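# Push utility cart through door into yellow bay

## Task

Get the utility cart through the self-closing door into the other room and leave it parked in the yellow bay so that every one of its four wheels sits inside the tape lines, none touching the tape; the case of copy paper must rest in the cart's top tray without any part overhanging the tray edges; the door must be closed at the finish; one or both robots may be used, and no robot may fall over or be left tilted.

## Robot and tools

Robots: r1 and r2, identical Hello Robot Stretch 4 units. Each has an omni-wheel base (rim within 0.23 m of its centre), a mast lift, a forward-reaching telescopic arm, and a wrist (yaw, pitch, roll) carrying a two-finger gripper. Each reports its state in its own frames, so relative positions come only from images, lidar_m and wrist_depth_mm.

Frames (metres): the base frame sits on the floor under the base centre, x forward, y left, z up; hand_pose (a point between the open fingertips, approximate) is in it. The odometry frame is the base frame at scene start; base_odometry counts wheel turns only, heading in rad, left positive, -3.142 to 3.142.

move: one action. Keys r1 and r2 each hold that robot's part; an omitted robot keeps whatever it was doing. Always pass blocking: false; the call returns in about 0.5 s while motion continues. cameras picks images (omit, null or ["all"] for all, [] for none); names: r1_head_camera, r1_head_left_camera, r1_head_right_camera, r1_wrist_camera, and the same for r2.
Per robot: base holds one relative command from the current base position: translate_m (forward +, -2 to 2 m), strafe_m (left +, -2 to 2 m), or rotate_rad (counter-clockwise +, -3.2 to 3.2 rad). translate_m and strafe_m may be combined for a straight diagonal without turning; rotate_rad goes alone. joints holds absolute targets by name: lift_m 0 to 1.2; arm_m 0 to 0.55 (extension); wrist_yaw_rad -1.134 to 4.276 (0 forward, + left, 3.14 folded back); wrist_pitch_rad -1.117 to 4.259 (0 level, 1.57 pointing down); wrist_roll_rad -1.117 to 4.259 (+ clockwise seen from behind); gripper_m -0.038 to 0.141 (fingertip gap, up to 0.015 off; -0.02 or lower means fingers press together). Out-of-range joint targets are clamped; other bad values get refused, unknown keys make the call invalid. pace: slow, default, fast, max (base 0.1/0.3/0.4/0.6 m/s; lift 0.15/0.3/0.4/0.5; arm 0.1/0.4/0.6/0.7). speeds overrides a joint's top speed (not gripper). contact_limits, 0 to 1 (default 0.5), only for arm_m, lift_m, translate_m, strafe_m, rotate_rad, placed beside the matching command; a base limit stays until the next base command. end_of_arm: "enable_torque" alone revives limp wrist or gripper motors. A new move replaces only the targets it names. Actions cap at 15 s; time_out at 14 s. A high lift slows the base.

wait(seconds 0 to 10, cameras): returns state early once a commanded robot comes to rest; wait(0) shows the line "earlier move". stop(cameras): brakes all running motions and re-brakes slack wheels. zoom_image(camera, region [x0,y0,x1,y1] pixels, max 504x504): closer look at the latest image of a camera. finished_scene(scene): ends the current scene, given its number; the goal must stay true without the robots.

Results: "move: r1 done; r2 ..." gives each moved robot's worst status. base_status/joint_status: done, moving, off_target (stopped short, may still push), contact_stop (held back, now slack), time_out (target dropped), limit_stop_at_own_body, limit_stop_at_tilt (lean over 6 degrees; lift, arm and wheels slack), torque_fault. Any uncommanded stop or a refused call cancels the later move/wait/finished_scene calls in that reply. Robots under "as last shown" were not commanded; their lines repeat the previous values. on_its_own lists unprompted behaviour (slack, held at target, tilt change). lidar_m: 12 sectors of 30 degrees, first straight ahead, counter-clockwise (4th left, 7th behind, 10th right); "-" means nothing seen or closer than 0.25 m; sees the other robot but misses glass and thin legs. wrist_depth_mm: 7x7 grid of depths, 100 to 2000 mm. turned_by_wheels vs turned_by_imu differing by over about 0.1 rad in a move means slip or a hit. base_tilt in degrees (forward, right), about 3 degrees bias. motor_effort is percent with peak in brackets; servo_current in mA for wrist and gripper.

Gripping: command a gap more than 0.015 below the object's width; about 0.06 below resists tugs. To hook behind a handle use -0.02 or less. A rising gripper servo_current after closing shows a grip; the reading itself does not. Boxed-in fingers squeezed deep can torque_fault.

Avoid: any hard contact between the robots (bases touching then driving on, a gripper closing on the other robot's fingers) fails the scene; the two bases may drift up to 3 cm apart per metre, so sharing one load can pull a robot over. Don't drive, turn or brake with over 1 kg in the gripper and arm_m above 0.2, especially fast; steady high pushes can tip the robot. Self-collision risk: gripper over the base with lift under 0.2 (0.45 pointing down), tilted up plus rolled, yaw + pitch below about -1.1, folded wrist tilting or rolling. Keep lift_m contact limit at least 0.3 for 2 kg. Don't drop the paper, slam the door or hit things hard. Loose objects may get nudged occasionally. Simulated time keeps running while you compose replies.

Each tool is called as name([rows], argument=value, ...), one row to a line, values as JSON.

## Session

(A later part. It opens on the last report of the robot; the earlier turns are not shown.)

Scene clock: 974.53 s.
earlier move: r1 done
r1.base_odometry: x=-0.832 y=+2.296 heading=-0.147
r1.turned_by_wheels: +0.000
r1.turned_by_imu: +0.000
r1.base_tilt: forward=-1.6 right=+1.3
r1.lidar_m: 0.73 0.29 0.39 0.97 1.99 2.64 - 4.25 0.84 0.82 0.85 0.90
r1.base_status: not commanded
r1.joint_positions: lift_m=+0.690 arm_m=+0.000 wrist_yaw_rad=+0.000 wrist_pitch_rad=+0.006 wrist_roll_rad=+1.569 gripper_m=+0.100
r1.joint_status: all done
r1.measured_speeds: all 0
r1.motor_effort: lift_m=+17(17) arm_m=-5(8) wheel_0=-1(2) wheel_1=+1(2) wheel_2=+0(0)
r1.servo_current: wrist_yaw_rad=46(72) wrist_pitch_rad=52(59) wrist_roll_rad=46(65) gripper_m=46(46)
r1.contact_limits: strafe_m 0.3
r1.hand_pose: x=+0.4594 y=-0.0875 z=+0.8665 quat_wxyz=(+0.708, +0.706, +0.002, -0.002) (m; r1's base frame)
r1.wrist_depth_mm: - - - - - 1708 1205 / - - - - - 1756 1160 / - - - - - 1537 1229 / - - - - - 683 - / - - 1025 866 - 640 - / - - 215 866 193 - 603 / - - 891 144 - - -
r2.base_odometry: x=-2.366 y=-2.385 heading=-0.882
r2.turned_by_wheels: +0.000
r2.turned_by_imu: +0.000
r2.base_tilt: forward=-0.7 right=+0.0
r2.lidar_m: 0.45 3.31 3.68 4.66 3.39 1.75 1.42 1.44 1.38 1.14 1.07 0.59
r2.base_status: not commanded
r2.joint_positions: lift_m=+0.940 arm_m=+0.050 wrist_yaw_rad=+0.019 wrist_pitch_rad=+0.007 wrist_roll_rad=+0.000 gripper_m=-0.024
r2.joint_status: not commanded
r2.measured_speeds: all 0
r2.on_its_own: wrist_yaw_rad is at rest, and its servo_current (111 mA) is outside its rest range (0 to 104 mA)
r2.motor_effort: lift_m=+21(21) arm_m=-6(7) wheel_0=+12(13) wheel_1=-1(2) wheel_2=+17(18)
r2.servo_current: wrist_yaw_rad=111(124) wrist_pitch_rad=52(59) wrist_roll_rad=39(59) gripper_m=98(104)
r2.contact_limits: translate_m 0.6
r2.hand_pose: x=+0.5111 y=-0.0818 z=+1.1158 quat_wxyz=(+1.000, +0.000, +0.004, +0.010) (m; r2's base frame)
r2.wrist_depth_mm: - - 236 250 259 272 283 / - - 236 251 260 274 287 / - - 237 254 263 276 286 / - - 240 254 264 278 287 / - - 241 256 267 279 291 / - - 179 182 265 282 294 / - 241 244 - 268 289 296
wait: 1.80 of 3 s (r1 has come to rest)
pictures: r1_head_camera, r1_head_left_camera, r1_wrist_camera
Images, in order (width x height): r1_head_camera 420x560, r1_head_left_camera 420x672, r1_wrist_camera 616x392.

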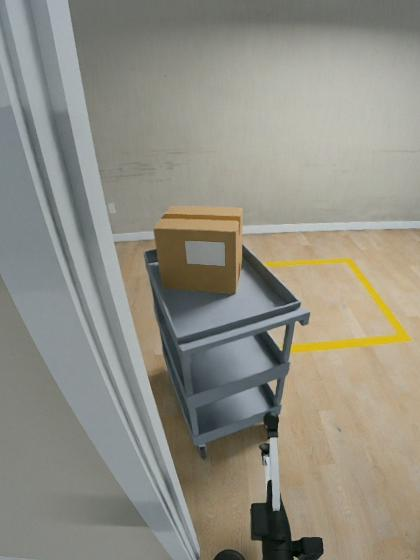

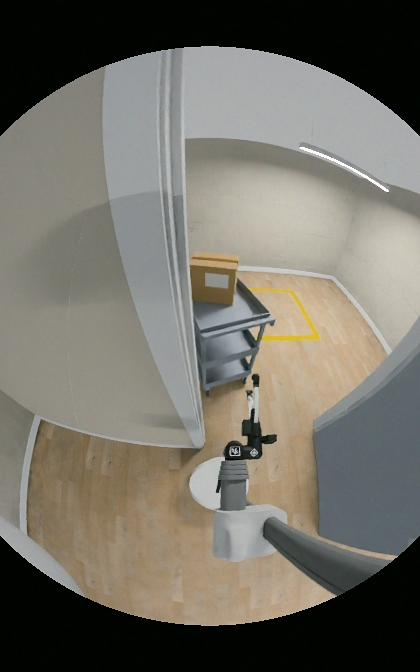

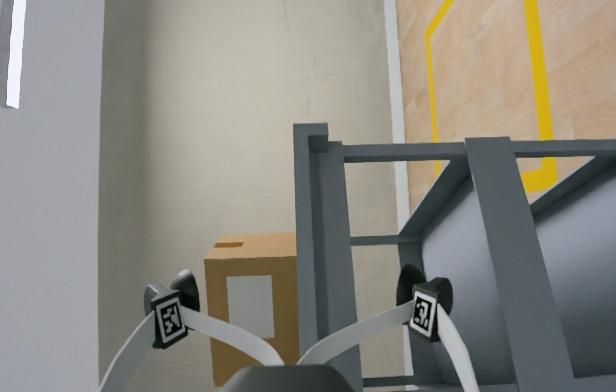

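move(blocking=false, r1={"base":{"strafe_m":-0.2,"translate_m":0.08},"contact_limits":{"translate_m":0.3}}, cameras=[])

wait(seconds=3, cameras=[])

move(blocking=false, r1={"base":{"rotate_rad":0.36},"contact_limits":{"rotate_rad":0.3},"pace":"slow"}, cameras=[])

wait(seconds=3, cameras=["r1_head_camera","r1_wrist_camera","r1_head_left_camera"])

Scene clock: 998.03 s.
move: r1 moving
r1.base_odometry: x=-0.824 y=+2.265 heading=-0.147
r1.turned_by_wheels: +0.000
r1.turned_by_imu: +0.000
r1.base_tilt: forward=-1.6 right=+1.3
r1.lidar_m: 0.70 0.29 0.39 0.96 2.04 2.68 - 4.20 0.82 0.77 0.84 0.90
r1.base_status: translate_m moving; strafe_m moving
r1.joint_positions: lift_m=+0.690 arm_m=+0.000 wrist_yaw_rad=+0.000 wrist_pitch_rad=+0.006 wrist_roll_rad=+1.569 gripper_m=+0.100
r1.joint_status: not commanded
r1.measured_speeds: translate_m=+0.045 strafe_m=-0.113 rotate_rad=+0.001 lift_m=+0.000 arm_m=+0.000 wrist_yaw_rad=+0.000 wrist_pitch_rad=+0.000 wrist_roll_rad=+0.000
r1.motor_effort: lift_m=+17(17) arm_m=-5(5) wheel_0=+10(13) wheel_1=-8(8) wheel_2=-4(6)
r1.servo_current: wrist_yaw_rad=46(65) wrist_pitch_rad=46(59) wrist_roll_rad=46(65) gripper_m=39(46)
r1.contact_limits: translate_m 0.3
r1.hand_pose: x=+0.4594 y=-0.0875 z=+0.8665 quat_wxyz=(+0.708, +0.706, +0.002, -0.002) (m; r1's base frame)
r1.wrist_depth_mm: - - - - - 1756 1182 / - - - - - 1708 1182 / - - - - - 1618 1205 / - - - - - 676 - / - - - 854 - 634 - / - - 216 854 193 - 603 / - - 866 144 - - -
r2.base_odometry: x=-2.366 y=-2.385 heading=-0.882
r2.turned_by_wheels: +0.000
r2.turned_by_imu: +0.000
r2.base_tilt: forward=-0.7 right=+0.0
r2.lidar_m: 0.45 3.30 3.66 4.69 3.36 1.76 1.45 1.43 1.40 1.15 1.05 0.57
r2.base_status: not commanded
r2.joint_positions: lift_m=+0.940 arm_m=+0.050 wrist_yaw_rad=+0.019 wrist_pitch_rad=+0.007 wrist_roll_rad=+0.000 gripper_m=-0.024
r2.joint_status: not commanded
r2.measured_speeds: all 0
r2.motor_effort: lift_m=+21(21) arm_m=-7(7) wheel_0=+12(13) wheel_1=-1(1) wheel_2=+17(18)
r2.servo_current: wrist_yaw_rad=104(111) wrist_pitch_rad=52(52) wrist_roll_rad=52(52) gripper_m=104(104)
r2.contact_limits: translate_m 0.6
r2.hand_pose: x=+0.5111 y=-0.0818 z=+1.1158 quat_wxyz=(+1.000, +0.000, +0.004, +0.010) (m; r2's base frame)
r2.wrist_depth_mm: - - 235 249 259 272 285 / - - 236 251 260 274 285 / - - 238 253 263 276 287 / - - 240 255 263 279 287 / - - 243 255 267 281 290 / - - 179 182 265 282 294 / - 241 245 - 268 289 297
pictures: none
No camera images: "cameras" was empty.

Scene clock: 999.67 s.
earlier move: r1 done
r1.base_odometry: x=-0.782 y=+2.086 heading=-0.147
r1.turned_by_wheels: +0.000
r1.turned_by_imu: -0.001
r1.base_tilt: forward=-1.6 right=+1.3
r1.lidar_m: 0.71 0.45 0.36 0.77 2.21 2.89 - 0.90 0.65 0.62 0.65 3.36
r1.base_status: done
r1.joint_positions: lift_m=+0.690 arm_m=+0.000 wrist_yaw_rad=+0.000 wrist_pitch_rad=+0.006 wrist_roll_rad=+1.569 gripper_m=+0.100
r1.joint_status: not commanded
r1.measured_speeds: all 0
r1.motor_effort: lift_m=+17(17) arm_m=-5(5) wheel_0=+2(13) wheel_1=-2(9) wheel_2=-2(6)
r1.servo_current: wrist_yaw_rad=59(72) wrist_pitch_rad=46(59) wrist_roll_rad=65(65) gripper_m=39(52)
r1.contact_limits: translate_m 0.3
r1.hand_pose: x=+0.4594 y=-0.0875 z=+0.8665 quat_wxyz=(+0.708, +0.706, +0.002, -0.002) (m; r1's base frame)
r1.wrist_depth_mm: - - - - - 1708 1182 / - - - - - 1708 1160 / - - - - - 1756 1182 / - - - - - 1808 1182 / - - - - - 820 1060 / - - 214 960 193 - 597 / - - 768 144 - - -
r2.base_odometry: x=-2.366 y=-2.385 heading=-0.882
r2.turned_by_wheels: +0.000
r2.turned_by_imu: +0.000
r2.base_tilt: forward=-0.7 right=+0.0
r2.lidar_m: 0.44 3.31 3.68 4.69 3.43 1.77 1.42 1.42 1.38 1.15 1.04 0.57
r2.base_status: not commanded
r2.joint_positions: lift_m=+0.940 arm_m=+0.050 wrist_yaw_rad=+0.019 wrist_pitch_rad=+0.007 wrist_roll_rad=+0.000 gripper_m=-0.024
r2.joint_status: not commanded
r2.measured_speeds: all 0
r2.motor_effort: lift_m=+21(21) arm_m=-7(7) wheel_0=+12(13) wheel_1=-1(2) wheel_2=+17(18)
r2.servo_current: wrist_yaw_rad=104(130) wrist_pitch_rad=46(59) wrist_roll_rad=46(59) gripper_m=98(104)
r2.contact_limits: translate_m 0.6
r2.hand_pose: x=+0.5111 y=-0.0818 z=+1.1158 quat_wxyz=(+1.000, +0.000, +0.004, +0.010) (m; r2's base frame)
r2.wrist_depth_mm: - - 235 249 260 272 283 / - - 236 251 260 274 285 / - - 237 253 262 276 287 / - - 240 255 264 278 289 / - - 242 256 266 278 290 / - - 179 182 264 282 293 / - 242 245 - 268 287 297
wait: 1.63 of 3 s (r1 has come to rest)
pictures: none
No camera images: "cameras" was empty.

Scene clock: 1000.17 s.
move: r1 moving
r1.base_odometry: x=-0.782 y=+2.086 heading=-0.021
r1.turned_by_wheels: +0.126
r1.turned_by_imu: +0.126
r1.base_tilt: forward=-1.5 right=+1.3
r1.lidar_m: 0.70 0.37 0.35 1.24 2.29 3.31 - 0.81 0.64 0.61 0.68 3.24
r1.base_status: rotate_rad moving
r1.joint_positions: lift_m=+0.690 arm_m=+0.000 wrist_yaw_rad=+0.000 wrist_pitch_rad=+0.006 wrist_roll_rad=+1.569 gripper_m=+0.100
r1.joint_status: not commanded
r1.measured_speeds: translate_m=+0.001 strafe_m=-0.001 rotate_rad=+0.489 lift_m=+0.000 arm_m=+0.000 wrist_yaw_rad=+0.000 wrist_pitch_rad=+0.000 wrist_roll_rad=+0.000
r1.motor_effort: lift_m=+17(17) arm_m=-5(5) wheel_0=-5(7) wheel_1=-6(8) wheel_2=-6(6)
r1.servo_current: wrist_yaw_rad=52(59) wrist_pitch_rad=46(59) wrist_roll_rad=39(59) gripper_m=33(46)
r1.contact_limits: rotate_rad 0.3
r1.hand_pose: x=+0.4594 y=-0.0875 z=+0.8665 quat_wxyz=(+0.708, +0.706, +0.002, -0.002) (m; r1's base frame)
r1.wrist_depth_mm: - - - - - 1756 1255 / - - - - - 1708 1281 / - - - - - 1708 1281 / - - - - - 1808 1118 / - - - 931 - - 603 / - - 214 788 197 - 574 / - - 820 144 - - -
r2: as last shown
r2.base_tilt: forward=-0.6 right=+0.0
r2.lidar_m: 0.44 3.33 3.68 4.68 3.39 1.79 1.45 1.43 1.41 1.15 1.07 0.59
r2.motor_effort: lift_m=+21(21) arm_m=-6(7) wheel_0=+12(12) wheel_1=-1(1) wheel_2=+17(18)
r2.servo_current: wrist_yaw_rad=104(117) wrist_pitch_rad=52(52) wrist_roll_rad=39(52) gripper_m=98(104)
r2.contact_limits: translate_m 0.6
r2.wrist_depth_mm: - - 235 249 260 273 283 / - - 236 250 263 273 286 / - - 238 253 263 277 286 / - - 239 254 265 278 289 / - - 241 256 266 279 291 / - - 180 181 264 281 293 / - 242 244 - 267 287 297
pictures: none
No camera images: "cameras" was empty.

Scene clock: 1001.17 s.
earlier move: r1 done
r1.base_odometry: x=-0.782 y=+2.086 heading=+0.212
r1.turned_by_wheels: +0.233
r1.turned_by_imu: +0.235
r1.base_tilt: forward=-1.6 right=+1.3
r1.lidar_m: 0.69 0.36 0.51 2.16 2.56 4.63 - 0.70 0.62 0.65 3.05 0.73
r1.base_status: done
r1.joint_positions: lift_m=+0.690 arm_m=+0.000 wrist_yaw_rad=+0.000 wrist_pitch_rad=+0.006 wrist_roll_rad=+1.569 gripper_m=+0.100
r1.joint_status: not commanded
r1.measured_speeds: all 0
r1.motor_effort: lift_m=+17(17) arm_m=-5(5) wheel_0=-4(7) wheel_1=-2(8) wheel_2=-1(6)
r1.servo_current: wrist_yaw_rad=46(59) wrist_pitch_rad=46(59) wrist_roll_rad=46(65) gripper_m=39(46)
r1.contact_limits: rotate_rad 0.3
r1.hand_pose: x=+0.4594 y=-0.0875 z=+0.8665 quat_wxyz=(+0.708, +0.706, +0.002, -0.002) (m; r1's base frame)
r1.wrist_depth_mm: - - - - - 1499 1160 / - - - - - - 559 / - - 917 544 - - 554 / - - 798 549 - - 554 / - - 891 866 1118 - 554 / - - 214 - 193 - 554 / - - - 144 - 1863 1281
r2.base_odometry: x=-2.366 y=-2.385 heading=-0.882
r2.turned_by_wheels: +0.000
r2.turned_by_imu: +0.000
r2.base_tilt: forward=-0.7 right=+0.0
r2.lidar_m: 0.46 3.29 3.68 4.67 3.44 1.78 1.45 1.42 1.42 1.13 1.06 0.58
r2.base_status: not commanded
r2.joint_positions: lift_m=+0.940 arm_m=+0.050 wrist_yaw_rad=+0.019 wrist_pitch_rad=+0.007 wrist_roll_rad=+0.000 gripper_m=-0.024
r2.joint_status: not commanded
r2.measured_speeds: all 0
r2.on_its_own: wrist_yaw_rad is at rest, and its servo_current (111 mA) is outside its rest range (0 to 104 mA)
r2.motor_effort: lift_m=+21(22) arm_m=-7(7) wheel_0=+12(13) wheel_1=-1(1) wheel_2=+17(18)
r2.servo_current: wrist_yaw_rad=111(124) wrist_pitch_rad=52(59) wrist_roll_rad=39(59) gripper_m=104(104)
r2.contact_limits: translate_m 0.6
r2.hand_pose: x=+0.5111 y=-0.0818 z=+1.1158 quat_wxyz=(+1.000, +0.000, +0.004, +0.010) (m; r2's base frame)
r2.wrist_depth_mm: - - 234 250 259 274 283 / - - 236 251 260 274 286 / - - 238 253 263 276 287 / - - 239 254 264 277 289 / - - 241 257 267 279 290 / - - 179 182 264 282 293 / - 241 244 - 267 289 297
wait: 1.00 of 3 s (r1 has come to rest)
pictures: r1_head_camera, r1_head_left_camera, r1_wrist_camera
Images, in order (width x height): r1_head_camera 420x560, r1_head_left_camera 420x672, r1_wrist_camera 616x392.

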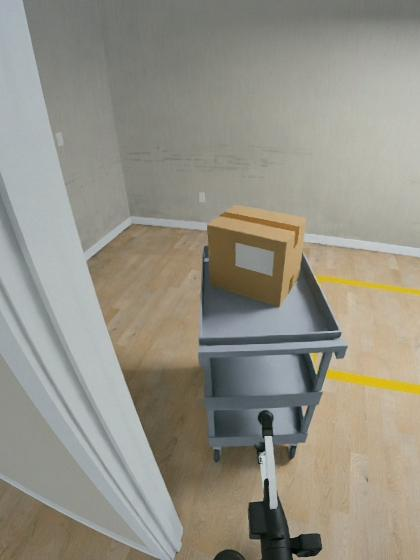

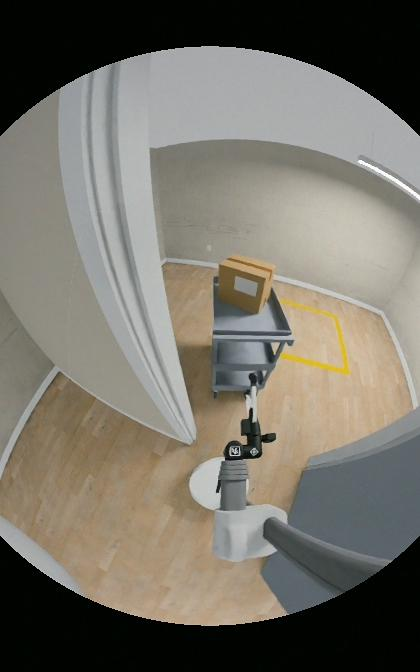

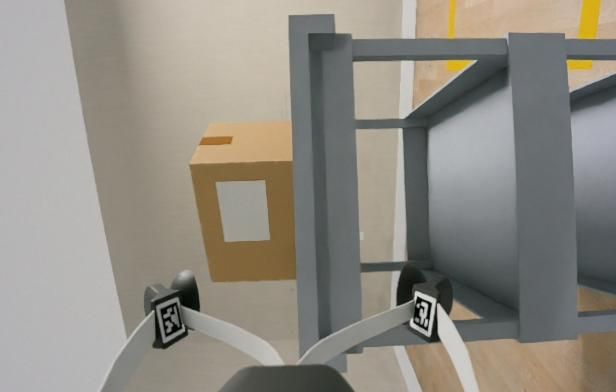

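move(blocking=false, r1={"base":{"translate_m":0.25,"strafe_m":-0.15},"contact_limits":{"translate_m":0.3},"pace":"slow"}, cameras=[])

wait(seconds=5, cameras=["r1_head_camera","r1_wrist_camera","r1_head_left_camera"])

Scene clock: 1036.53 s.
move: r1 moving
r1.base_odometry: x=-0.768 y=+2.082 heading=+0.212
r1.turned_by_wheels: +0.000
r1.turned_by_imu: +0.000
r1.base_tilt: forward=-1.6 right=+1.3
r1.lidar_m: 0.67 0.35 0.49 2.17 2.56 4.66 - 0.68 0.61 0.62 3.05 0.74
r1.base_status: translate_m moving; strafe_m moving
r1.joint_positions: lift_m=+0.690 arm_m=+0.000 wrist_yaw_rad=+0.000 wrist_pitch_rad=+0.006 wrist_roll_rad=+1.569 gripper_m=+0.100
r1.joint_status: not commanded
r1.measured_speeds: translate_m=+0.048 strafe_m=-0.030 rotate_rad=-0.002 lift_m=+0.000 arm_m=+0.000 wrist_yaw_rad=+0.000 wrist_pitch_rad=+0.000 wrist_roll_rad=+0.000
r1.motor_effort: lift_m=+17(17) arm_m=-5(5) wheel_0=+7(8) wheel_1=-3(5) wheel_2=-6(7)
r1.servo_current: wrist_yaw_rad=46(65) wrist_pitch_rad=39(52) wrist_roll_rad=65(72) gripper_m=46(46)
r1.contact_limits: translate_m 0.3
r1.hand_pose: x=+0.4594 y=-0.0875 z=+0.8665 quat_wxyz=(+0.708, +0.706, +0.002, -0.002) (m; r1's base frame)
r1.wrist_depth_mm: - - - - - 1708 1160 / - - - - - 574 544 / - - 931 539 - - 544 / - - 788 539 - - 549 / - - 866 854 1118 - 544 / - - 212 - 193 - 544 / - - - 144 - 1808 1255
r2.base_odometry: x=-2.366 y=-2.385 heading=-0.882
r2.turned_by_wheels: +0.000
r2.turned_by_imu: +0.000
r2.base_tilt: forward=-0.7 right=+0.0
r2.lidar_m: 0.45 3.30 3.71 4.70 3.41 1.76 1.44 1.43 1.38 1.14 1.06 0.58
r2.base_status: not commanded
r2.joint_positions: lift_m=+0.940 arm_m=+0.050 wrist_yaw_rad=+0.019 wrist_pitch_rad=+0.007 wrist_roll_rad=+0.000 gripper_m=-0.024
r2.joint_status: not commanded
r2.measured_speeds: all 0
r2.motor_effort: lift_m=+21(21) arm_m=-7(7) wheel_0=+12(13) wheel_1=-1(1) wheel_2=+18(18)
r2.servo_current: wrist_yaw_rad=104(117) wrist_pitch_rad=46(52) wrist_roll_rad=39(59) gripper_m=98(104)
r2.contact_limits: translate_m 0.6
r2.hand_pose: x=+0.5111 y=-0.0818 z=+1.1158 quat_wxyz=(+1.000, +0.000, +0.004, +0.010) (m; r2's base frame)
r2.wrist_depth_mm: - - 236 250 260 272 283 / - - 236 251 262 274 285 / - - 237 253 262 277 286 / - - 239 254 264 277 289 / - - 241 255 266 279 290 / - - 179 182 265 282 294 / - 241 244 - 267 289 297
pictures: none
No camera images: "cameras" was empty.

Scene clock: 1040.10 s.
earlier move: r1 done
r1.base_odometry: x=-0.506 y=+1.992 heading=+0.212
r1.turned_by_wheels: +0.000
r1.turned_by_imu: -0.001
r1.base_tilt: forward=-1.6 right=+1.3
r1.lidar_m: 0.44 0.47 0.34 0.36 2.65 4.80 1.03 0.65 0.56 0.61 2.98 0.49
r1.base_status: done
r1.joint_positions: lift_m=+0.690 arm_m=+0.000 wrist_yaw_rad=+0.000 wrist_pitch_rad=+0.006 wrist_roll_rad=+1.569 gripper_m=+0.100
r1.joint_status: not commanded
r1.measured_speeds: all 0
r1.motor_effort: lift_m=+17(17) arm_m=-5(5) wheel_0=+3(8) wheel_1=-4(6) wheel_2=-2(8)
r1.servo_current: wrist_yaw_rad=46(72) wrist_pitch_rad=46(59) wrist_roll_rad=46(72) gripper_m=39(52)
r1.contact_limits: translate_m 0.3
r1.hand_pose: x=+0.4594 y=-0.0875 z=+0.8665 quat_wxyz=(+0.708, +0.706, +0.002, -0.002) (m; r1's base frame)
r1.wrist_depth_mm: - - - - - 1708 1205 / - - - - - 1661 1160 / - - - - 307 315 - / - - 654 603 306 - - / - - 539 525 304 - - / - - 539 244 191 - - / - - 627 144 304 137 -
r2.base_odometry: x=-2.366 y=-2.385 heading=-0.882
r2.turned_by_wheels: +0.000
r2.turned_by_imu: +0.001
r2.base_tilt: forward=-0.7 right=+0.0
r2.lidar_m: 0.43 3.32 3.68 4.71 3.39 1.76 1.43 1.43 1.40 1.15 1.06 0.60
r2.base_status: not commanded
r2.joint_positions: lift_m=+0.940 arm_m=+0.050 wrist_yaw_rad=+0.019 wrist_pitch_rad=+0.007 wrist_roll_rad=+0.000 gripper_m=-0.024
r2.joint_status: not commanded
r2.measured_speeds: all 0
r2.motor_effort: lift_m=+21(21) arm_m=-7(7) wheel_0=+12(13) wheel_1=-1(2) wheel_2=+17(18)
r2.servo_current: wrist_yaw_rad=104(124) wrist_pitch_rad=46(59) wrist_roll_rad=46(59) gripper_m=98(104)
r2.contact_limits: translate_m 0.6
r2.hand_pose: x=+0.5111 y=-0.0818 z=+1.1158 quat_wxyz=(+1.000, +0.000, +0.004, +0.010) (m; r2's base frame)
r2.wrist_depth_mm: - - 235 249 260 272 285 / - - 236 251 260 273 286 / - - 237 253 263 276 287 / - - 240 255 265 277 287 / - - 241 256 266 279 291 / - - 179 182 264 282 294 / - 240 244 - 267 289 296
wait: 3.57 of 5 s (r1 has come to rest)
pictures: r1_head_camera, r1_head_left_camera, r1_wrist_camera
Images, in order (width x height): r1_head_camera 420x560, r1_head_left_camera 420x672, r1_wrist_camera 616x392.

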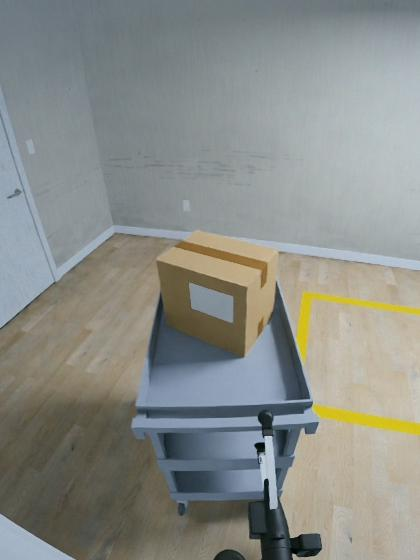

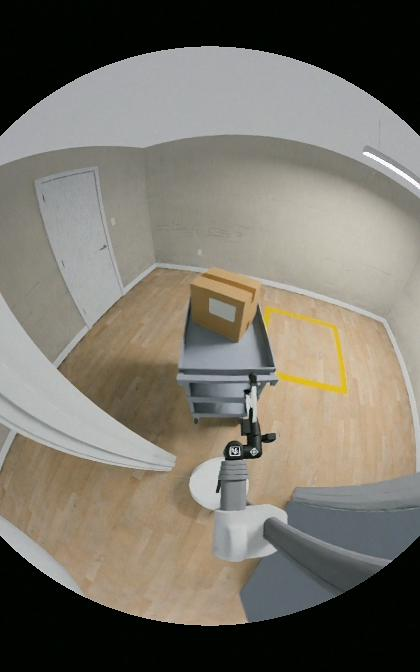

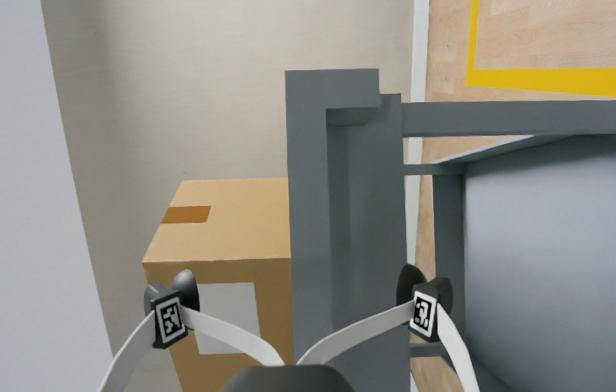

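move(blocking=false, r1={"base":{"translate_m":0.115},"contact_limits":{"translate_m":0.3},"pace":"slow"}, cameras=[])

wait(seconds=3, cameras=[])

move(blocking=false, r1={"joints":{"gripper_m":-0.03}}, cameras=[])

wait(seconds=2, cameras=["r1_head_camera","r1_wrist_camera"])

Scene clock: 1050.33 s.
move: r1 moving
r1.base_odometry: x=-0.494 y=+1.995 heading=+0.212
r1.turned_by_wheels: +0.000
r1.turned_by_imu: +0.000
r1.base_tilt: forward=-1.6 right=+1.3
r1.lidar_m: 0.44 0.48 0.34 0.35 2.65 4.77 1.05 0.63 0.58 0.62 2.95 0.48
r1.base_status: translate_m moving
r1.joint_positions: lift_m=+0.690 arm_m=+0.000 wrist_yaw_rad=+0.000 wrist_pitch_rad=+0.006 wrist_roll_rad=+1.569 gripper_m=+0.100
r1.joint_status: not commanded
r1.measured_speeds: translate_m=+0.048 strafe_m=+0.000 rotate_rad=-0.001 lift_m=+0.000 arm_m=+0.000 wrist_yaw_rad=+0.000 wrist_pitch_rad=+0.000 wrist_roll_rad=+0.000
r1.motor_effort: lift_m=+17(17) arm_m=-5(5) wheel_0=+5(7) wheel_1=+3(5) wheel_2=-5(7)
r1.servo_current: wrist_yaw_rad=59(59) wrist_pitch_rad=52(59) wrist_roll_rad=59(65) gripper_m=46(46)
r1.contact_limits: translate_m 0.3
r1.hand_pose: x=+0.4594 y=-0.0875 z=+0.8665 quat_wxyz=(+0.708, +0.706, +0.002, -0.002) (m; r1's base frame)
r1.wrist_depth_mm: - - - - - 1708 1205 / - - - - - 1756 1160 / - - - - 296 304 - / - - 661 591 294 - - / - - 525 512 294 - - / - - 530 233 191 - - / - - 615 143 293 831 -
r2: as last shown
r2.turned_by_imu: +0.000
r2.lidar_m: 0.45 3.31 3.70 4.70 3.40 1.79 1.43 1.44 1.39 1.15 1.10 0.57
r2.motor_effort: lift_m=+21(21) arm_m=-6(7) wheel_0=+12(13) wheel_1=-1(1) wheel_2=+17(18)
r2.servo_current: wrist_yaw_rad=130(130) wrist_pitch_rad=46(52) wrist_roll_rad=46(52) gripper_m=98(104)
r2.contact_limits: translate_m 0.6
r2.wrist_depth_mm: - - 235 249 260 271 285 / - - 236 251 262 273 286 / - - 238 253 264 276 287 / - - 239 255 263 277 289 / - - 241 256 266 279 291 / - - 179 181 265 283 293 / - 240 244 - 268 289 297
pictures: none
No camera images: "cameras" was empty.

Scene clock: 1052.27 s.
earlier move: r1 done
r1.base_odometry: x=-0.394 y=+2.017 heading=+0.213
r1.turned_by_wheels: +0.000
r1.turned_by_imu: +0.000
r1.base_tilt: forward=-1.6 right=+1.2
r1.lidar_m: 0.37 0.40 2.20 0.31 2.63 4.73 1.10 0.69 0.64 2.52 3.02 0.43
r1.base_status: done
r1.joint_positions: lift_m=+0.690 arm_m=+0.000 wrist_yaw_rad=+0.000 wrist_pitch_rad=+0.006 wrist_roll_rad=+1.569 gripper_m=+0.100
r1.joint_status: not commanded
r1.measured_speeds: all 0
r1.motor_effort: lift_m=+17(17) arm_m=+4(5) wheel_0=+4(7) wheel_1=+3(6) wheel_2=-2(7)
r1.servo_current: wrist_yaw_rad=39(65) wrist_pitch_rad=52(59) wrist_roll_rad=46(72) gripper_m=39(46)
r1.contact_limits: translate_m 0.3
r1.hand_pose: x=+0.4592 y=-0.0875 z=+0.8665 quat_wxyz=(+0.708, +0.706, +0.002, -0.002) (m; r1's base frame)
r1.wrist_depth_mm: - - - - - 1863 1229 / - - - 191 253 260 262 / - - - 250 249 1708 1229 / - - 640 564 246 - - / - - 492 459 243 - - / - - 462 182 198 - - / - 530 521 144 237 - -
r2.base_odometry: x=-2.366 y=-2.385 heading=-0.882
r2.turned_by_wheels: +0.000
r2.turned_by_imu: +0.000
r2.base_tilt: forward=-0.7 right=+0.0
r2.lidar_m: 0.45 3.29 3.70 4.71 3.37 1.73 1.45 1.44 1.42 1.15 1.05 0.57
r2.base_status: not commanded
r2.joint_positions: lift_m=+0.940 arm_m=+0.050 wrist_yaw_rad=+0.019 wrist_pitch_rad=+0.007 wrist_roll_rad=+0.000 gripper_m=-0.024
r2.joint_status: not commanded
r2.measured_speeds: all 0
r2.on_its_own: wrist_yaw_rad is at rest, and its servo_current (111 mA) is outside its rest range (0 to 104 mA)
r2.motor_effort: lift_m=+21(21) arm_m=-7(7) wheel_0=+12(13) wheel_1=-1(1) wheel_2=+17(18)
r2.servo_current: wrist_yaw_rad=111(130) wrist_pitch_rad=46(59) wrist_roll_rad=33(59) gripper_m=98(111)
r2.contact_limits: translate_m 0.6
r2.hand_pose: x=+0.5111 y=-0.0818 z=+1.1158 quat_wxyz=(+1.000, +0.000, +0.004, +0.010) (m; r2's base frame)
r2.wrist_depth_mm: - - 236 249 260 271 283 / - - 236 252 262 274 285 / - - 237 254 264 276 287 / - - 239 254 264 279 290 / - - 242 255 266 279 291 / - - 180 182 263 282 296 / - 240 244 - 267 287 298
wait: 1.93 of 3 s (r1 has come to rest)
pictures: none
No camera images: "cameras" was empty.

Scene clock: 1052.77 s.
move: r1 moving
r1.base_odometry: x=-0.394 y=+2.017 heading=+0.213
r1.turned_by_wheels: +0.000
r1.turned_by_imu: +0.000
r1.base_tilt: forward=-1.6 right=+1.3
r1.lidar_m: 0.38 0.40 2.19 0.32 2.63 4.69 1.09 0.69 0.63 2.55 3.02 0.42
r1.base_status: not commanded
r1.joint_positions: lift_m=+0.690 arm_m=+0.000 wrist_yaw_rad=+0.000 wrist_pitch_rad=+0.006 wrist_roll_rad=+1.569 gripper_m=+0.084
r1.joint_status: gripper_m moving
r1.measured_speeds: all 0
r1.motor_effort: lift_m=+17(17) arm_m=+4(4) wheel_0=+3(4) wheel_1=+3(3) wheel_2=-2(2)
r1.servo_current: wrist_yaw_rad=39(59) wrist_pitch_rad=52(59) wrist_roll_rad=52(65) gripper_m=98(98)
r1.contact_limits: translate_m 0.3
r1.hand_pose: x=+0.4592 y=-0.0875 z=+0.8665 quat_wxyz=(+0.708, +0.706, +0.002, -0.002) (m; r1's base frame)
r1.wrist_depth_mm: - - - - - 1808 1205 / - - - 192 254 264 264 / - - - 249 251 1618 480 / - - 647 580 249 - - / - - 500 185 244 - - / - - 215 182 196 - - / - 535 521 139 236 - -
r2.base_odometry: x=-2.366 y=-2.385 heading=-0.882
r2.turned_by_wheels: +0.000
r2.turned_by_imu: +0.000
r2.base_tilt: forward=-0.7 right=+0.0
r2.lidar_m: 0.43 3.29 3.69 4.70 3.39 1.77 1.45 1.44 1.39 1.16 1.05 0.59
r2.base_status: not commanded
r2.joint_positions: lift_m=+0.940 arm_m=+0.050 wrist_yaw_rad=+0.019 wrist_pitch_rad=+0.007 wrist_roll_rad=+0.000 gripper_m=-0.024
r2.joint_status: not commanded
r2.measured_speeds: all 0
r2.motor_effort: lift_m=+21(21) arm_m=-6(7) wheel_0=+12(13) wheel_1=-1(1) wheel_2=+17(18)
r2.servo_current: wrist_yaw_rad=111(124) wrist_pitch_rad=46(59) wrist_roll_rad=46(52) gripper_m=91(104)
r2.contact_limits: translate_m 0.6
r2.hand_pose: x=+0.5111 y=-0.0818 z=+1.1158 quat_wxyz=(+1.000, +0.000, +0.004, +0.010) (m; r2's base frame)
r2.wrist_depth_mm: - - 236 250 259 273 285 / - - 236 250 259 273 287 / - - 236 253 263 276 287 / - - 240 255 264 278 287 / - - 242 255 267 278 291 / - - 179 182 264 281 293 / - 240 245 - 267 287 296
pictures: none
No camera images: "cameras" was empty.

Scene clock: 1054.27 s.
earlier move: r1 done
r1.base_odometry: x=-0.393 y=+2.017 heading=+0.212
r1.turned_by_wheels: +0.000
r1.turned_by_imu: +0.000
r1.base_tilt: forward=-1.6 right=+1.3
r1.lidar_m: 0.40 0.38 1.92 0.30 2.66 4.71 1.08 0.69 0.62 2.55 3.03 0.43
r1.base_status: not commanded
r1.joint_positions: lift_m=+0.690 arm_m=+0.000 wrist_yaw_rad=+0.000 wrist_pitch_rad=+0.007 wrist_roll_rad=+1.569 gripper_m=-0.029
r1.joint_status: all done
r1.measured_speeds: all 0
r1.motor_effort: lift_m=+17(17) arm_m=-3(4) wheel_0=+2(4) wheel_1=+2(3) wheel_2=+0(2)
r1.servo_current: wrist_yaw_rad=59(72) wrist_pitch_rad=46(59) wrist_roll_rad=52(65) gripper_m=72(182)
r1.contact_limits: translate_m 0.3
r1.hand_pose: x=+0.4593 y=-0.0875 z=+0.8663 quat_wxyz=(+0.708, +0.706, +0.002, -0.003) (m; r1's base frame)
r1.wrist_depth_mm: - - - 182 - 1661 1229 / - - - 240 243 252 253 / - - - 239 240 1708 - / - - 609 236 239 - - / - 500 477 175 236 - - / - 477 190 174 180 - - / - 535 508 133 231 137 -
r2.base_odometry: x=-2.366 y=-2.385 heading=-0.882
r2.turned_by_wheels: +0.000
r2.turned_by_imu: +0.000
r2.base_tilt: forward=-0.7 right=+0.0
r2.lidar_m: 0.46 3.31 3.67 4.71 3.39 1.76 1.46 1.44 1.40 1.16 1.04 0.59
r2.base_status: not commanded
r2.joint_positions: lift_m=+0.940 arm_m=+0.050 wrist_yaw_rad=+0.019 wrist_pitch_rad=+0.007 wrist_roll_rad=+0.000 gripper_m=-0.024
r2.joint_status: not commanded
r2.measured_speeds: all 0
r2.motor_effort: lift_m=+21(21) arm_m=-7(7) wheel_0=+12(13) wheel_1=-1(1) wheel_2=+17(18)
r2.servo_current: wrist_yaw_rad=98(124) wrist_pitch_rad=52(59) wrist_roll_rad=46(59) gripper_m=98(104)
r2.contact_limits: translate_m 0.6
r2.hand_pose: x=+0.5111 y=-0.0818 z=+1.1158 quat_wxyz=(+1.000, +0.000, +0.004, +0.010) (m; r2's base frame)
r2.wrist_depth_mm: - - 236 250 259 273 285 / - - 236 251 262 273 285 / - - 237 254 264 277 289 / - - 240 254 265 279 290 / - - 242 255 266 281 290 / - - 179 182 264 282 294 / - 242 245 - 268 287 294
wait: 1.50 of 2 s (r1 has come to rest)
pictures: r1_head_camera, r1_wrist_camera
Images, in order (width x height): r1_head_camera 420x560, r1_wrist_camera 616x392.

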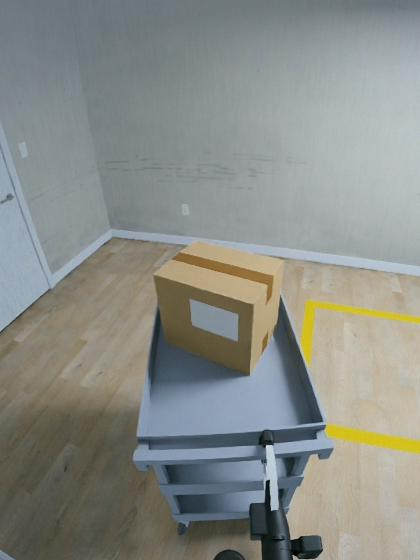

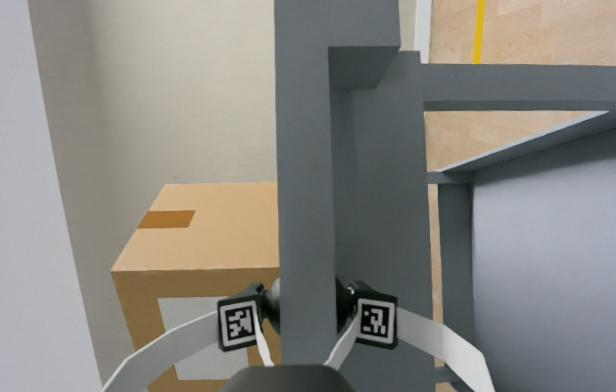

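move(blocking=false, r1={"base":{"translate_m":0.18},"contact_limits":{"translate_m":0.4},"pace":"slow"}, cameras=[])

wait(seconds=4, cameras=[])

move(blocking=false, r1={"base":{"translate_m":0.15,"strafe_m":0.15},"contact_limits":{"translate_m":0.4},"pace":"slow"}, cameras=[])

wait(seconds=4, cameras=["r1_head_camera","r1_head_left_camera"])

Scene clock: 1089.13 s.
move: r1 moving
r1.base_odometry: x=-0.381 y=+2.019 heading=+0.213
r1.turned_by_wheels: +0.000
r1.turned_by_imu: +0.000
r1.base_tilt: forward=-1.6 right=+1.3
r1.lidar_m: 0.36 0.38 2.18 0.32 2.70 4.72 1.09 0.67 0.63 2.55 3.01 0.43
r1.base_status: translate_m moving
r1.joint_positions: lift_m=+0.690 arm_m=+0.000 wrist_yaw_rad=+0.000 wrist_pitch_rad=+0.009 wrist_roll_rad=+1.569 gripper_m=-0.029
r1.joint_status: not commanded
r1.measured_speeds: translate_m=+0.050 strafe_m=+0.000 rotate_rad=+0.001 lift_m=+0.000 arm_m=+0.000 wrist_yaw_rad=+0.000 wrist_pitch_rad=+0.002 wrist_roll_rad=+0.000
r1.motor_effort: lift_m=+17(18) arm_m=+3(4) wheel_0=+6(9) wheel_1=+5(8) wheel_2=-6(9)
r1.servo_current: wrist_yaw_rad=52(59) wrist_pitch_rad=59(59) wrist_roll_rad=46(59) gripper_m=59(72)
r1.contact_limits: translate_m 0.4
r1.hand_pose: x=+0.4592 y=-0.0875 z=+0.8657 quat_wxyz=(+0.708, +0.706, +0.003, -0.003) (m; r1's base frame)
r1.wrist_depth_mm: - - - 182 - 1618 1182 / - - - 180 244 253 255 / - - - 177 240 1708 1205 / - - 634 234 237 - - / - 517 488 230 233 - - / - 466 449 177 182 - - / - 496 180 142 226 - -
r2: as last shown
r2.lidar_m: 0.46 3.29 3.71 4.67 3.41 1.77 1.43 1.43 1.40 1.13 1.03 0.60
r2.motor_effort: lift_m=+21(21) arm_m=-7(7) wheel_0=+13(13) wheel_1=-1(1) wheel_2=+17(18)
r2.servo_current: wrist_yaw_rad=124(130) wrist_pitch_rad=52(52) wrist_roll_rad=39(52) gripper_m=91(104)
r2.contact_limits: translate_m 0.6
r2.wrist_depth_mm: - - 236 250 260 273 285 / - - 236 251 260 273 285 / - - 237 254 263 276 287 / - - 239 254 265 278 289 / - - 241 255 267 278 290 / - - 179 182 264 281 293 / - 241 244 - 267 289 297
pictures: none
No camera images: "cameras" was empty.

Scene clock: 1091.70 s.
earlier move: r1 done
r1.base_odometry: x=-0.218 y=+2.055 heading=+0.213
r1.turned_by_wheels: +0.000
r1.turned_by_imu: -0.001
r1.base_tilt: forward=-1.6 right=+1.3
r1.lidar_m: 0.36 0.38 2.14 0.34 0.33 4.56 1.19 0.74 0.75 2.57 2.98 0.42
r1.base_status: done
r1.joint_positions: lift_m=+0.690 arm_m=+0.000 wrist_yaw_rad=-0.002 wrist_pitch_rad=+0.009 wrist_roll_rad=+1.569 gripper_m=-0.029
r1.joint_status: not commanded
r1.measured_speeds: all 0
r1.motor_effort: lift_m=+18(18) arm_m=+4(4) wheel_0=+2(9) wheel_1=+2(8) wheel_2=-3(10)
r1.servo_current: wrist_yaw_rad=59(72) wrist_pitch_rad=59(59) wrist_roll_rad=46(65) gripper_m=52(72)
r1.contact_limits: translate_m 0.4
r1.hand_pose: x=+0.4591 y=-0.0879 z=+0.8656 quat_wxyz=(+0.708, +0.706, +0.003, -0.004) (m; r1's base frame)
r1.wrist_depth_mm: - - - 185 - 1618 1160 / - - - 182 247 256 257 / - - - 179 241 1708 1182 / - - - 236 237 - - / - 544 492 231 233 - - / - 455 449 189 181 - - / - 488 179 143 225 - -
r2.base_odometry: x=-2.366 y=-2.385 heading=-0.882
r2.turned_by_wheels: +0.000
r2.turned_by_imu: +0.000
r2.base_tilt: forward=-0.6 right=+0.0
r2.lidar_m: 0.45 3.32 3.68 4.71 3.39 1.79 1.46 1.43 1.38 1.14 1.01 0.59
r2.base_status: not commanded
r2.joint_positions: lift_m=+0.940 arm_m=+0.050 wrist_yaw_rad=+0.019 wrist_pitch_rad=+0.007 wrist_roll_rad=+0.000 gripper_m=-0.024
r2.joint_status: not commanded
r2.measured_speeds: all 0
r2.on_its_own: wrist_yaw_rad is at rest, and its servo_current (111 mA) is outside its rest range (0 to 104 mA)
r2.motor_effort: lift_m=+21(21) arm_m=-7(7) wheel_0=+12(13) wheel_1=-1(2) wheel_2=+17(18)
r2.servo_current: wrist_yaw_rad=111(130) wrist_pitch_rad=46(59) wrist_roll_rad=46(59) gripper_m=104(104)
r2.contact_limits: translate_m 0.6
r2.hand_pose: x=+0.5111 y=-0.0818 z=+1.1158 quat_wxyz=(+1.000, +0.000, +0.004, +0.010) (m; r2's base frame)
r2.wrist_depth_mm: - - 236 250 259 271 283 / - - 235 251 262 273 285 / - - 236 254 264 274 287 / - - 238 255 264 278 289 / - - 241 256 266 279 289 / - - 179 181 264 282 293 / - 240 244 - 267 287 297
wait: 2.57 of 4 s (r1 has come to rest)
pictures: none
No camera images: "cameras" was empty.

Scene clock: 1092.20 s.
move: r1 moving
r1.base_odometry: x=-0.211 y=+2.065 heading=+0.212
r1.turned_by_wheels: -0.001
r1.turned_by_imu: -0.001
r1.base_tilt: forward=-1.6 right=+1.3
r1.lidar_m: 0.36 0.40 2.14 0.33 0.31 4.74 1.21 0.77 0.74 2.60 2.98 0.43
r1.base_status: translate_m moving; strafe_m moving
r1.joint_positions: lift_m=+0.690 arm_m=+0.000 wrist_yaw_rad=-0.002 wrist_pitch_rad=+0.009 wrist_roll_rad=+1.569 gripper_m=-0.029
r1.joint_status: not commanded
r1.measured_speeds: translate_m=+0.036 strafe_m=+0.036 rotate_rad=-0.001 lift_m=+0.000 arm_m=+0.000 wrist_yaw_rad=+0.000 wrist_pitch_rad=+0.000 wrist_roll_rad=+0.000
r1.motor_effort: lift_m=+17(18) arm_m=+4(4) wheel_0=-5(6) wheel_1=+7(7) wheel_2=-8(9)
r1.servo_current: wrist_yaw_rad=39(59) wrist_pitch_rad=52(65) wrist_roll_rad=46(72) gripper_m=59(65)
r1.contact_limits: translate_m 0.4
r1.hand_pose: x=+0.4591 y=-0.0879 z=+0.8656 quat_wxyz=(+0.708, +0.706, +0.003, -0.004) (m; r1's base frame)
r1.wrist_depth_mm: - - - 184 - 1756 1182 / - - - 181 247 256 257 / - - - 179 240 1708 1205 / - - 647 235 236 - - / - 544 488 231 234 - - / - 462 445 173 181 - - / - 492 179 143 226 - -
r2.base_odometry: x=-2.366 y=-2.385 heading=-0.882
r2.turned_by_wheels: +0.000
r2.turned_by_imu: +0.000
r2.base_tilt: forward=-0.7 right=+0.0
r2.lidar_m: 0.46 3.31 3.67 4.68 3.40 1.77 1.45 1.42 1.40 1.15 1.05 0.56
r2.base_status: not commanded
r2.joint_positions: lift_m=+0.940 arm_m=+0.050 wrist_yaw_rad=+0.019 wrist_pitch_rad=+0.007 wrist_roll_rad=+0.000 gripper_m=-0.024
r2.joint_status: not commanded
r2.measured_speeds: all 0
r2.motor_effort: lift_m=+21(21) arm_m=-7(7) wheel_0=+12(13) wheel_1=-1(1) wheel_2=+17(18)
r2.servo_current: wrist_yaw_rad=111(117) wrist_pitch_rad=46(52) wrist_roll_rad=46(52) gripper_m=98(104)
r2.contact_limits: translate_m 0.6
r2.hand_pose: x=+0.5111 y=-0.0818 z=+1.1158 quat_wxyz=(+1.000, +0.000, +0.004, +0.010) (m; r2's base frame)
r2.wrist_depth_mm: - - 236 250 262 272 282 / - - 236 251 260 273 285 / - - 236 254 263 276 286 / - - 240 254 265 279 289 / - - 243 255 267 278 291 / - - 179 181 264 282 294 / - 241 244 - 267 287 297
pictures: none
No camera images: "cameras" was empty.

Scene clock: 1095.07 s.
earlier move: r1 done
r1.base_odometry: x=-0.103 y=+2.233 heading=+0.212
r1.turned_by_wheels: +0.000
r1.turned_by_imu: +0.001
r1.base_tilt: forward=-1.6 right=+1.3
r1.lidar_m: 0.41 0.43 1.96 0.55 0.29 0.29 1.52 0.95 0.94 2.79 2.83 0.41
r1.base_status: done
r1.joint_positions: lift_m=+0.690 arm_m=+0.000 wrist_yaw_rad=-0.002 wrist_pitch_rad=+0.010 wrist_roll_rad=+1.569 gripper_m=-0.029
r1.joint_status: not commanded
r1.measured_speeds: all 0
r1.motor_effort: lift_m=+17(18) arm_m=+4(4) wheel_0=-4(9) wheel_1=+2(8) wheel_2=-3(9)
r1.servo_current: wrist_yaw_rad=46(65) wrist_pitch_rad=59(65) wrist_roll_rad=52(72) gripper_m=59(72)
r1.contact_limits: translate_m 0.4
r1.hand_pose: x=+0.4591 y=-0.0879 z=+0.8656 quat_wxyz=(+0.708, +0.706, +0.003, -0.004) (m; r1's base frame)
r1.wrist_depth_mm: - - - 153 - 221 - / - - - 155 216 223 226 / - - 591 544 220 - - / - 504 484 162 224 - - / - 477 473 166 228 - - / - - 508 189 181 - - / - - 179 143 236 - -
r2.base_odometry: x=-2.366 y=-2.385 heading=-0.882
r2.turned_by_wheels: +0.000
r2.turned_by_imu: +0.000
r2.base_tilt: forward=-0.7 right=+0.0
r2.lidar_m: 0.43 3.30 3.69 4.68 3.40 1.78 1.42 1.43 1.41 1.14 1.06 0.56
r2.base_status: not commanded
r2.joint_positions: lift_m=+0.940 arm_m=+0.050 wrist_yaw_rad=+0.019 wrist_pitch_rad=+0.007 wrist_roll_rad=+0.000 gripper_m=-0.024
r2.joint_status: not commanded
r2.measured_speeds: all 0
r2.on_its_own: wrist_yaw_rad is at rest, and its servo_current (111 mA) is outside its rest range (0 to 104 mA)
r2.motor_effort: lift_m=+21(21) arm_m=-6(7) wheel_0=+12(13) wheel_1=-1(2) wheel_2=+17(18)
r2.servo_current: wrist_yaw_rad=111(130) wrist_pitch_rad=52(59) wrist_roll_rad=46(59) gripper_m=98(104)
r2.contact_limits: translate_m 0.6
r2.hand_pose: x=+0.5111 y=-0.0818 z=+1.1158 quat_wxyz=(+1.000, +0.000, +0.004, +0.010) (m; r2's base frame)
r2.wrist_depth_mm: - - 235 249 259 272 285 / - - 236 250 262 273 285 / - - 237 254 263 274 287 / - - 240 254 264 278 290 / - - 241 255 267 279 291 / - - 179 182 264 283 293 / - 241 245 - 267 287 294
wait: 2.87 of 4 s (r1 has come to rest)
pictures: r1_head_camera, r1_head_left_camera
Images, in order (width x height): r1_head_camera 420x560, r1_head_left_camera 420x672.

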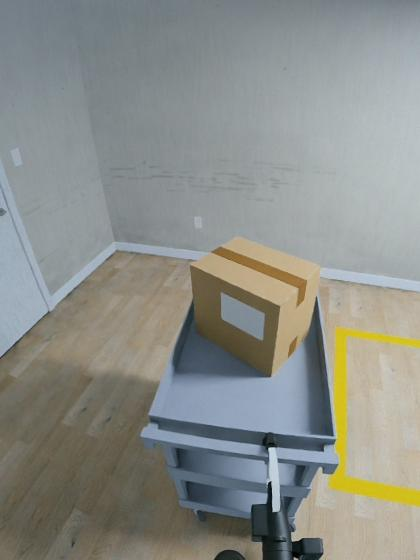

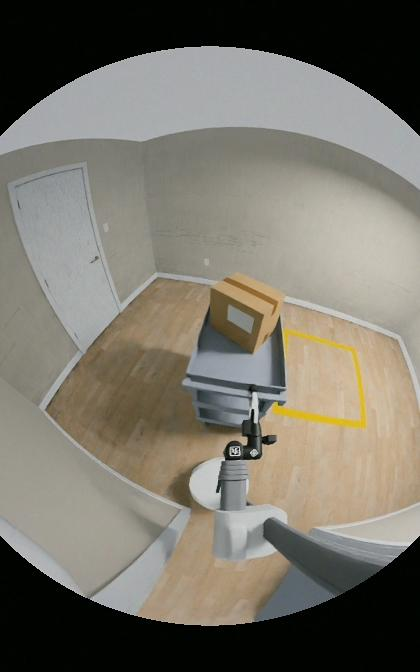

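move(blocking=false, r1={"base":{"translate_m":0.14,"strafe_m":0.3},"contact_limits":{"translate_m":0.4},"pace":"slow"}, cameras=[])

wait(seconds=5, cameras=[])

move(blocking=false, r1={"base":{"rotate_rad":-0.3},"contact_limits":{"rotate_rad":0.4},"pace":"slow"}, cameras=[])

wait(seconds=3, cameras=["r1_head_camera","r1_wrist_camera"])

Scene clock: 1121.57 s.
move: r1 moving
r1.base_odometry: x=-0.100 y=+2.245 heading=+0.212
r1.turned_by_wheels: -0.001
r1.turned_by_imu: -0.001
r1.base_tilt: forward=-1.6 right=+1.3
r1.lidar_m: 0.38 0.43 1.93 0.54 0.31 0.28 1.55 0.98 0.95 2.80 2.87 0.42
r1.base_status: translate_m moving; strafe_m moving
r1.joint_positions: lift_m=+0.690 arm_m=+0.000 wrist_yaw_rad=-0.002 wrist_pitch_rad=+0.010 wrist_roll_rad=+1.569 gripper_m=-0.029
r1.joint_status: not commanded
r1.measured_speeds: translate_m=+0.020 strafe_m=+0.044 rotate_rad=-0.001 lift_m=+0.000 arm_m=+0.000 wrist_yaw_rad=+0.000 wrist_pitch_rad=+0.000 wrist_roll_rad=+0.000
r1.motor_effort: lift_m=+17(18) arm_m=+4(4) wheel_0=-9(9) wheel_1=+5(5) wheel_2=-6(7)
r1.servo_current: wrist_yaw_rad=72(72) wrist_pitch_rad=59(65) wrist_roll_rad=46(65) gripper_m=65(65)
r1.contact_limits: translate_m 0.4
r1.hand_pose: x=+0.4591 y=-0.0879 z=+0.8656 quat_wxyz=(+0.708, +0.706, +0.003, -0.004) (m; r1's base frame)
r1.wrist_depth_mm: - - - 152 - 220 - / - - - 155 214 222 222 / - - 574 539 218 - - / - 492 477 161 223 - - / - 480 473 164 228 - - / - - 512 189 182 - - / - - 180 143 236 - -
r2.base_odometry: x=-2.366 y=-2.385 heading=-0.882
r2.turned_by_wheels: +0.000
r2.turned_by_imu: +0.000
r2.base_tilt: forward=-0.7 right=+0.0
r2.lidar_m: 0.44 3.31 3.68 4.69 3.41 1.77 1.44 1.43 1.43 1.15 1.04 0.56
r2.base_status: not commanded
r2.joint_positions: lift_m=+0.940 arm_m=+0.050 wrist_yaw_rad=+0.019 wrist_pitch_rad=+0.007 wrist_roll_rad=+0.000 gripper_m=-0.024
r2.joint_status: not commanded
r2.measured_speeds: all 0
r2.motor_effort: lift_m=+21(21) arm_m=-7(7) wheel_0=+12(13) wheel_1=-1(1) wheel_2=+18(18)
r2.servo_current: wrist_yaw_rad=111(111) wrist_pitch_rad=46(59) wrist_roll_rad=39(59) gripper_m=98(104)
r2.contact_limits: translate_m 0.6
r2.hand_pose: x=+0.5111 y=-0.0818 z=+1.1158 quat_wxyz=(+1.000, +0.000, +0.004, +0.010) (m; r2's base frame)
r2.wrist_depth_mm: - - 236 250 259 272 285 / - - 236 250 262 274 285 / - - 238 253 263 277 287 / - - 240 254 264 277 290 / - - 241 255 266 279 290 / - - 179 181 265 281 293 / - 241 244 - 266 289 296
pictures: none
No camera images: "cameras" was empty.

Scene clock: 1125.67 s.
earlier move: r1 done
r1.base_odometry: x=-0.029 y=+2.555 heading=+0.212
r1.turned_by_wheels: +0.000
r1.turned_by_imu: +0.001
r1.base_tilt: forward=-1.6 right=+1.3
r1.lidar_m: 0.43 0.56 1.62 0.62 0.36 0.31 0.31 1.33 1.26 3.11 2.82 0.37
r1.base_status: done
r1.joint_positions: lift_m=+0.690 arm_m=+0.000 wrist_yaw_rad=-0.002 wrist_pitch_rad=+0.010 wrist_roll_rad=+1.569 gripper_m=-0.029
r1.joint_status: not commanded
r1.measured_speeds: all 0
r1.motor_effort: lift_m=+17(18) arm_m=+4(4) wheel_0=-8(10) wheel_1=+1(8) wheel_2=-1(7)
r1.servo_current: wrist_yaw_rad=59(72) wrist_pitch_rad=59(65) wrist_roll_rad=46(72) gripper_m=52(65)
r1.contact_limits: translate_m 0.4
r1.hand_pose: x=+0.4591 y=-0.0879 z=+0.8655 quat_wxyz=(+0.708, +0.706, +0.003, -0.004) (m; r1's base frame)
r1.wrist_depth_mm: - 459 466 - - - - / - 424 427 104 167 168 - / - 430 430 112 180 180 - / - - 559 - 197 - - / - - - 139 218 - - / - - - 163 180 1756 - / - - 179 142 270 141 -
r2.base_odometry: x=-2.366 y=-2.385 heading=-0.882
r2.turned_by_wheels: +0.000
r2.turned_by_imu: +0.001
r2.base_tilt: forward=-0.6 right=+0.0
r2.lidar_m: 0.46 3.32 3.69 4.68 3.38 1.76 1.45 1.39 1.40 1.14 1.05 0.58
r2.base_status: not commanded
r2.joint_positions: lift_m=+0.940 arm_m=+0.050 wrist_yaw_rad=+0.019 wrist_pitch_rad=+0.007 wrist_roll_rad=+0.000 gripper_m=-0.024
r2.joint_status: not commanded
r2.measured_speeds: all 0
r2.on_its_own: wrist_yaw_rad is at rest, and its servo_current (111 mA) is outside its rest range (0 to 104 mA)
r2.motor_effort: lift_m=+21(21) arm_m=-7(7) wheel_0=+12(13) wheel_1=-1(1) wheel_2=+18(18)
r2.servo_current: wrist_yaw_rad=111(130) wrist_pitch_rad=52(59) wrist_roll_rad=46(65) gripper_m=98(104)
r2.contact_limits: translate_m 0.6
r2.hand_pose: x=+0.5111 y=-0.0818 z=+1.1158 quat_wxyz=(+1.000, +0.000, +0.004, +0.010) (m; r2's base frame)
r2.wrist_depth_mm: - - 234 249 259 273 283 / - - 236 251 262 273 285 / - - 236 254 265 276 287 / - - 239 253 264 278 290 / - - 243 255 267 279 291 / - - 179 181 265 282 294 / - 240 244 - 267 287 296
wait: 4.10 of 5 s (r1 has come to rest)
pictures: none
No camera images: "cameras" was empty.

Scene clock: 1126.17 s.
move: r1 moving
r1.base_odometry: x=-0.029 y=+2.555 heading=+0.088
r1.turned_by_wheels: -0.124
r1.turned_by_imu: -0.124
r1.base_tilt: forward=-1.6 right=+1.3
r1.lidar_m: 0.41 0.51 1.65 0.81 0.40 0.32 0.31 0.36 1.28 3.09 3.00 0.35
r1.base_status: rotate_rad moving
r1.joint_positions: lift_m=+0.690 arm_m=+0.000 wrist_yaw_rad=+0.005 wrist_pitch_rad=+0.010 wrist_roll_rad=+1.569 gripper_m=-0.029
r1.joint_status: not commanded
r1.measured_speeds: translate_m=-0.001 strafe_m=+0.000 rotate_rad=-0.486 lift_m=+0.000 arm_m=+0.000 wrist_yaw_rad=+0.004 wrist_pitch_rad=+0.000 wrist_roll_rad=+0.000
r1.motor_effort: lift_m=+18(18) arm_m=+4(4) wheel_0=+12(12) wheel_1=+6(8) wheel_2=+7(8)
r1.servo_current: wrist_yaw_rad=52(59) wrist_pitch_rad=52(65) wrist_roll_rad=59(72) gripper_m=59(59)
r1.contact_limits: rotate_rad 0.4
r1.hand_pose: x=+0.4597 y=-0.0858 z=+0.8655 quat_wxyz=(+0.708, +0.706, +0.005, -0.001) (m; r1's base frame)
r1.wrist_depth_mm: - - 508 103 - - 169 / - 466 459 110 173 174 - / - 424 427 - 184 184 - / - 544 500 - 198 - - / - - 661 140 216 - - / - - - - 183 1756 - / - - 179 144 254 535 -
r2.base_odometry: x=-2.366 y=-2.385 heading=-0.882
r2.turned_by_wheels: +0.000
r2.turned_by_imu: +0.000
r2.base_tilt: forward=-0.7 right=+0.0
r2.lidar_m: 0.45 3.31 3.66 4.69 3.38 1.78 1.43 1.42 1.41 1.16 1.08 0.57
r2.base_status: not commanded
r2.joint_positions: lift_m=+0.940 arm_m=+0.050 wrist_yaw_rad=+0.019 wrist_pitch_rad=+0.007 wrist_roll_rad=+0.000 gripper_m=-0.024
r2.joint_status: not commanded
r2.measured_speeds: all 0
r2.motor_effort: lift_m=+21(21) arm_m=-7(7) wheel_0=+12(13) wheel_1=-1(1) wheel_2=+18(18)
r2.servo_current: wrist_yaw_rad=104(117) wrist_pitch_rad=46(52) wrist_roll_rad=46(52) gripper_m=98(104)
r2.contact_limits: translate_m 0.6
r2.hand_pose: x=+0.5111 y=-0.0818 z=+1.1158 quat_wxyz=(+1.000, +0.000, +0.004, +0.010) (m; r2's base frame)
r2.wrist_depth_mm: - - 236 249 259 272 285 / - - 236 251 262 276 286 / - - 238 253 263 276 286 / - - 240 254 264 278 290 / - - 241 256 267 278 290 / - - 179 181 263 281 293 / - 241 245 - 267 289 297
pictures: none
No camera images: "cameras" was empty.

Scene clock: 1127.03 s.
earlier move: r1 done
r1.base_odometry: x=-0.029 y=+2.555 heading=-0.087
r1.turned_by_wheels: -0.175
r1.turned_by_imu: -0.176
r1.base_tilt: forward=-1.6 right=+1.3
r1.lidar_m: 0.38 0.43 1.69 1.35 0.46 0.34 0.31 0.33 1.24 1.30 3.25 0.41
r1.base_status: done
r1.joint_positions: lift_m=+0.690 arm_m=+0.000 wrist_yaw_rad=+0.003 wrist_pitch_rad=+0.010 wrist_roll_rad=+1.569 gripper_m=-0.029
r1.joint_status: not commanded
r1.measured_speeds: all 0
r1.motor_effort: lift_m=+17(18) arm_m=+3(4) wheel_0=+6(12) wheel_1=+2(8) wheel_2=+5(8)
r1.servo_current: wrist_yaw_rad=33(65) wrist_pitch_rad=59(65) wrist_roll_rad=46(72) gripper_m=52(65)
r1.contact_limits: rotate_rad 0.4
r1.hand_pose: x=+0.4595 y=-0.0866 z=+0.8655 quat_wxyz=(+0.708, +0.706, +0.004, -0.002) (m; r1's base frame)
r1.wrist_depth_mm: - - - 145 - 213 1138 / - - - 149 209 216 217 / - - 559 153 214 - - / - 473 462 158 220 - - / - 496 480 162 224 - - / - - 530 189 181 - - / - - 179 145 237 139 -
r2.base_odometry: x=-2.366 y=-2.385 heading=-0.882
r2.turned_by_wheels: +0.000
r2.turned_by_imu: +0.000
r2.base_tilt: forward=-0.7 right=+0.0
r2.lidar_m: 0.45 3.30 3.71 4.70 3.43 1.81 1.45 1.42 1.42 1.15 1.07 0.59
r2.base_status: not commanded
r2.joint_positions: lift_m=+0.940 arm_m=+0.050 wrist_yaw_rad=+0.019 wrist_pitch_rad=+0.007 wrist_roll_rad=+0.000 gripper_m=-0.024
r2.joint_status: not commanded
r2.measured_speeds: all 0
r2.motor_effort: lift_m=+21(21) arm_m=-7(7) wheel_0=+12(13) wheel_1=-1(1) wheel_2=+18(18)
r2.servo_current: wrist_yaw_rad=98(124) wrist_pitch_rad=46(59) wrist_roll_rad=52(59) gripper_m=104(104)
r2.contact_limits: translate_m 0.6
r2.hand_pose: x=+0.5111 y=-0.0818 z=+1.1158 quat_wxyz=(+1.000, +0.000, +0.004, +0.010) (m; r2's base frame)
r2.wrist_depth_mm: - - 235 250 260 272 283 / - - 236 251 260 274 285 / - - 236 254 264 277 287 / - - 239 254 264 278 289 / - - 242 255 267 279 293 / - - 179 182 265 281 294 / - 241 245 - 267 289 298
wait: 0.87 of 3 s (r1 has come to rest)
pictures: r1_head_camera, r1_wrist_camera
Images, in order (width x height): r1_head_camera 420x560, r1_wrist_camera 616x392.

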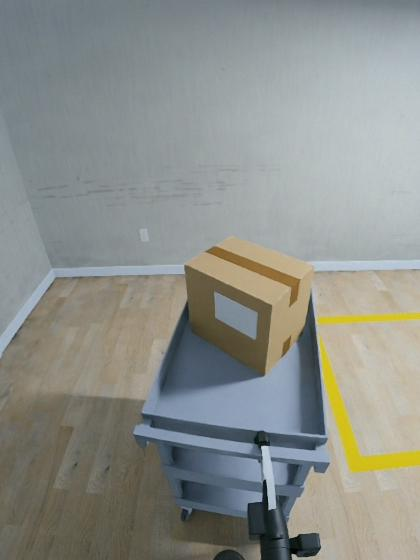

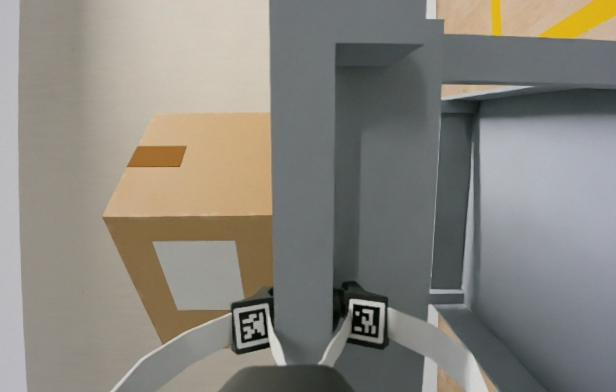

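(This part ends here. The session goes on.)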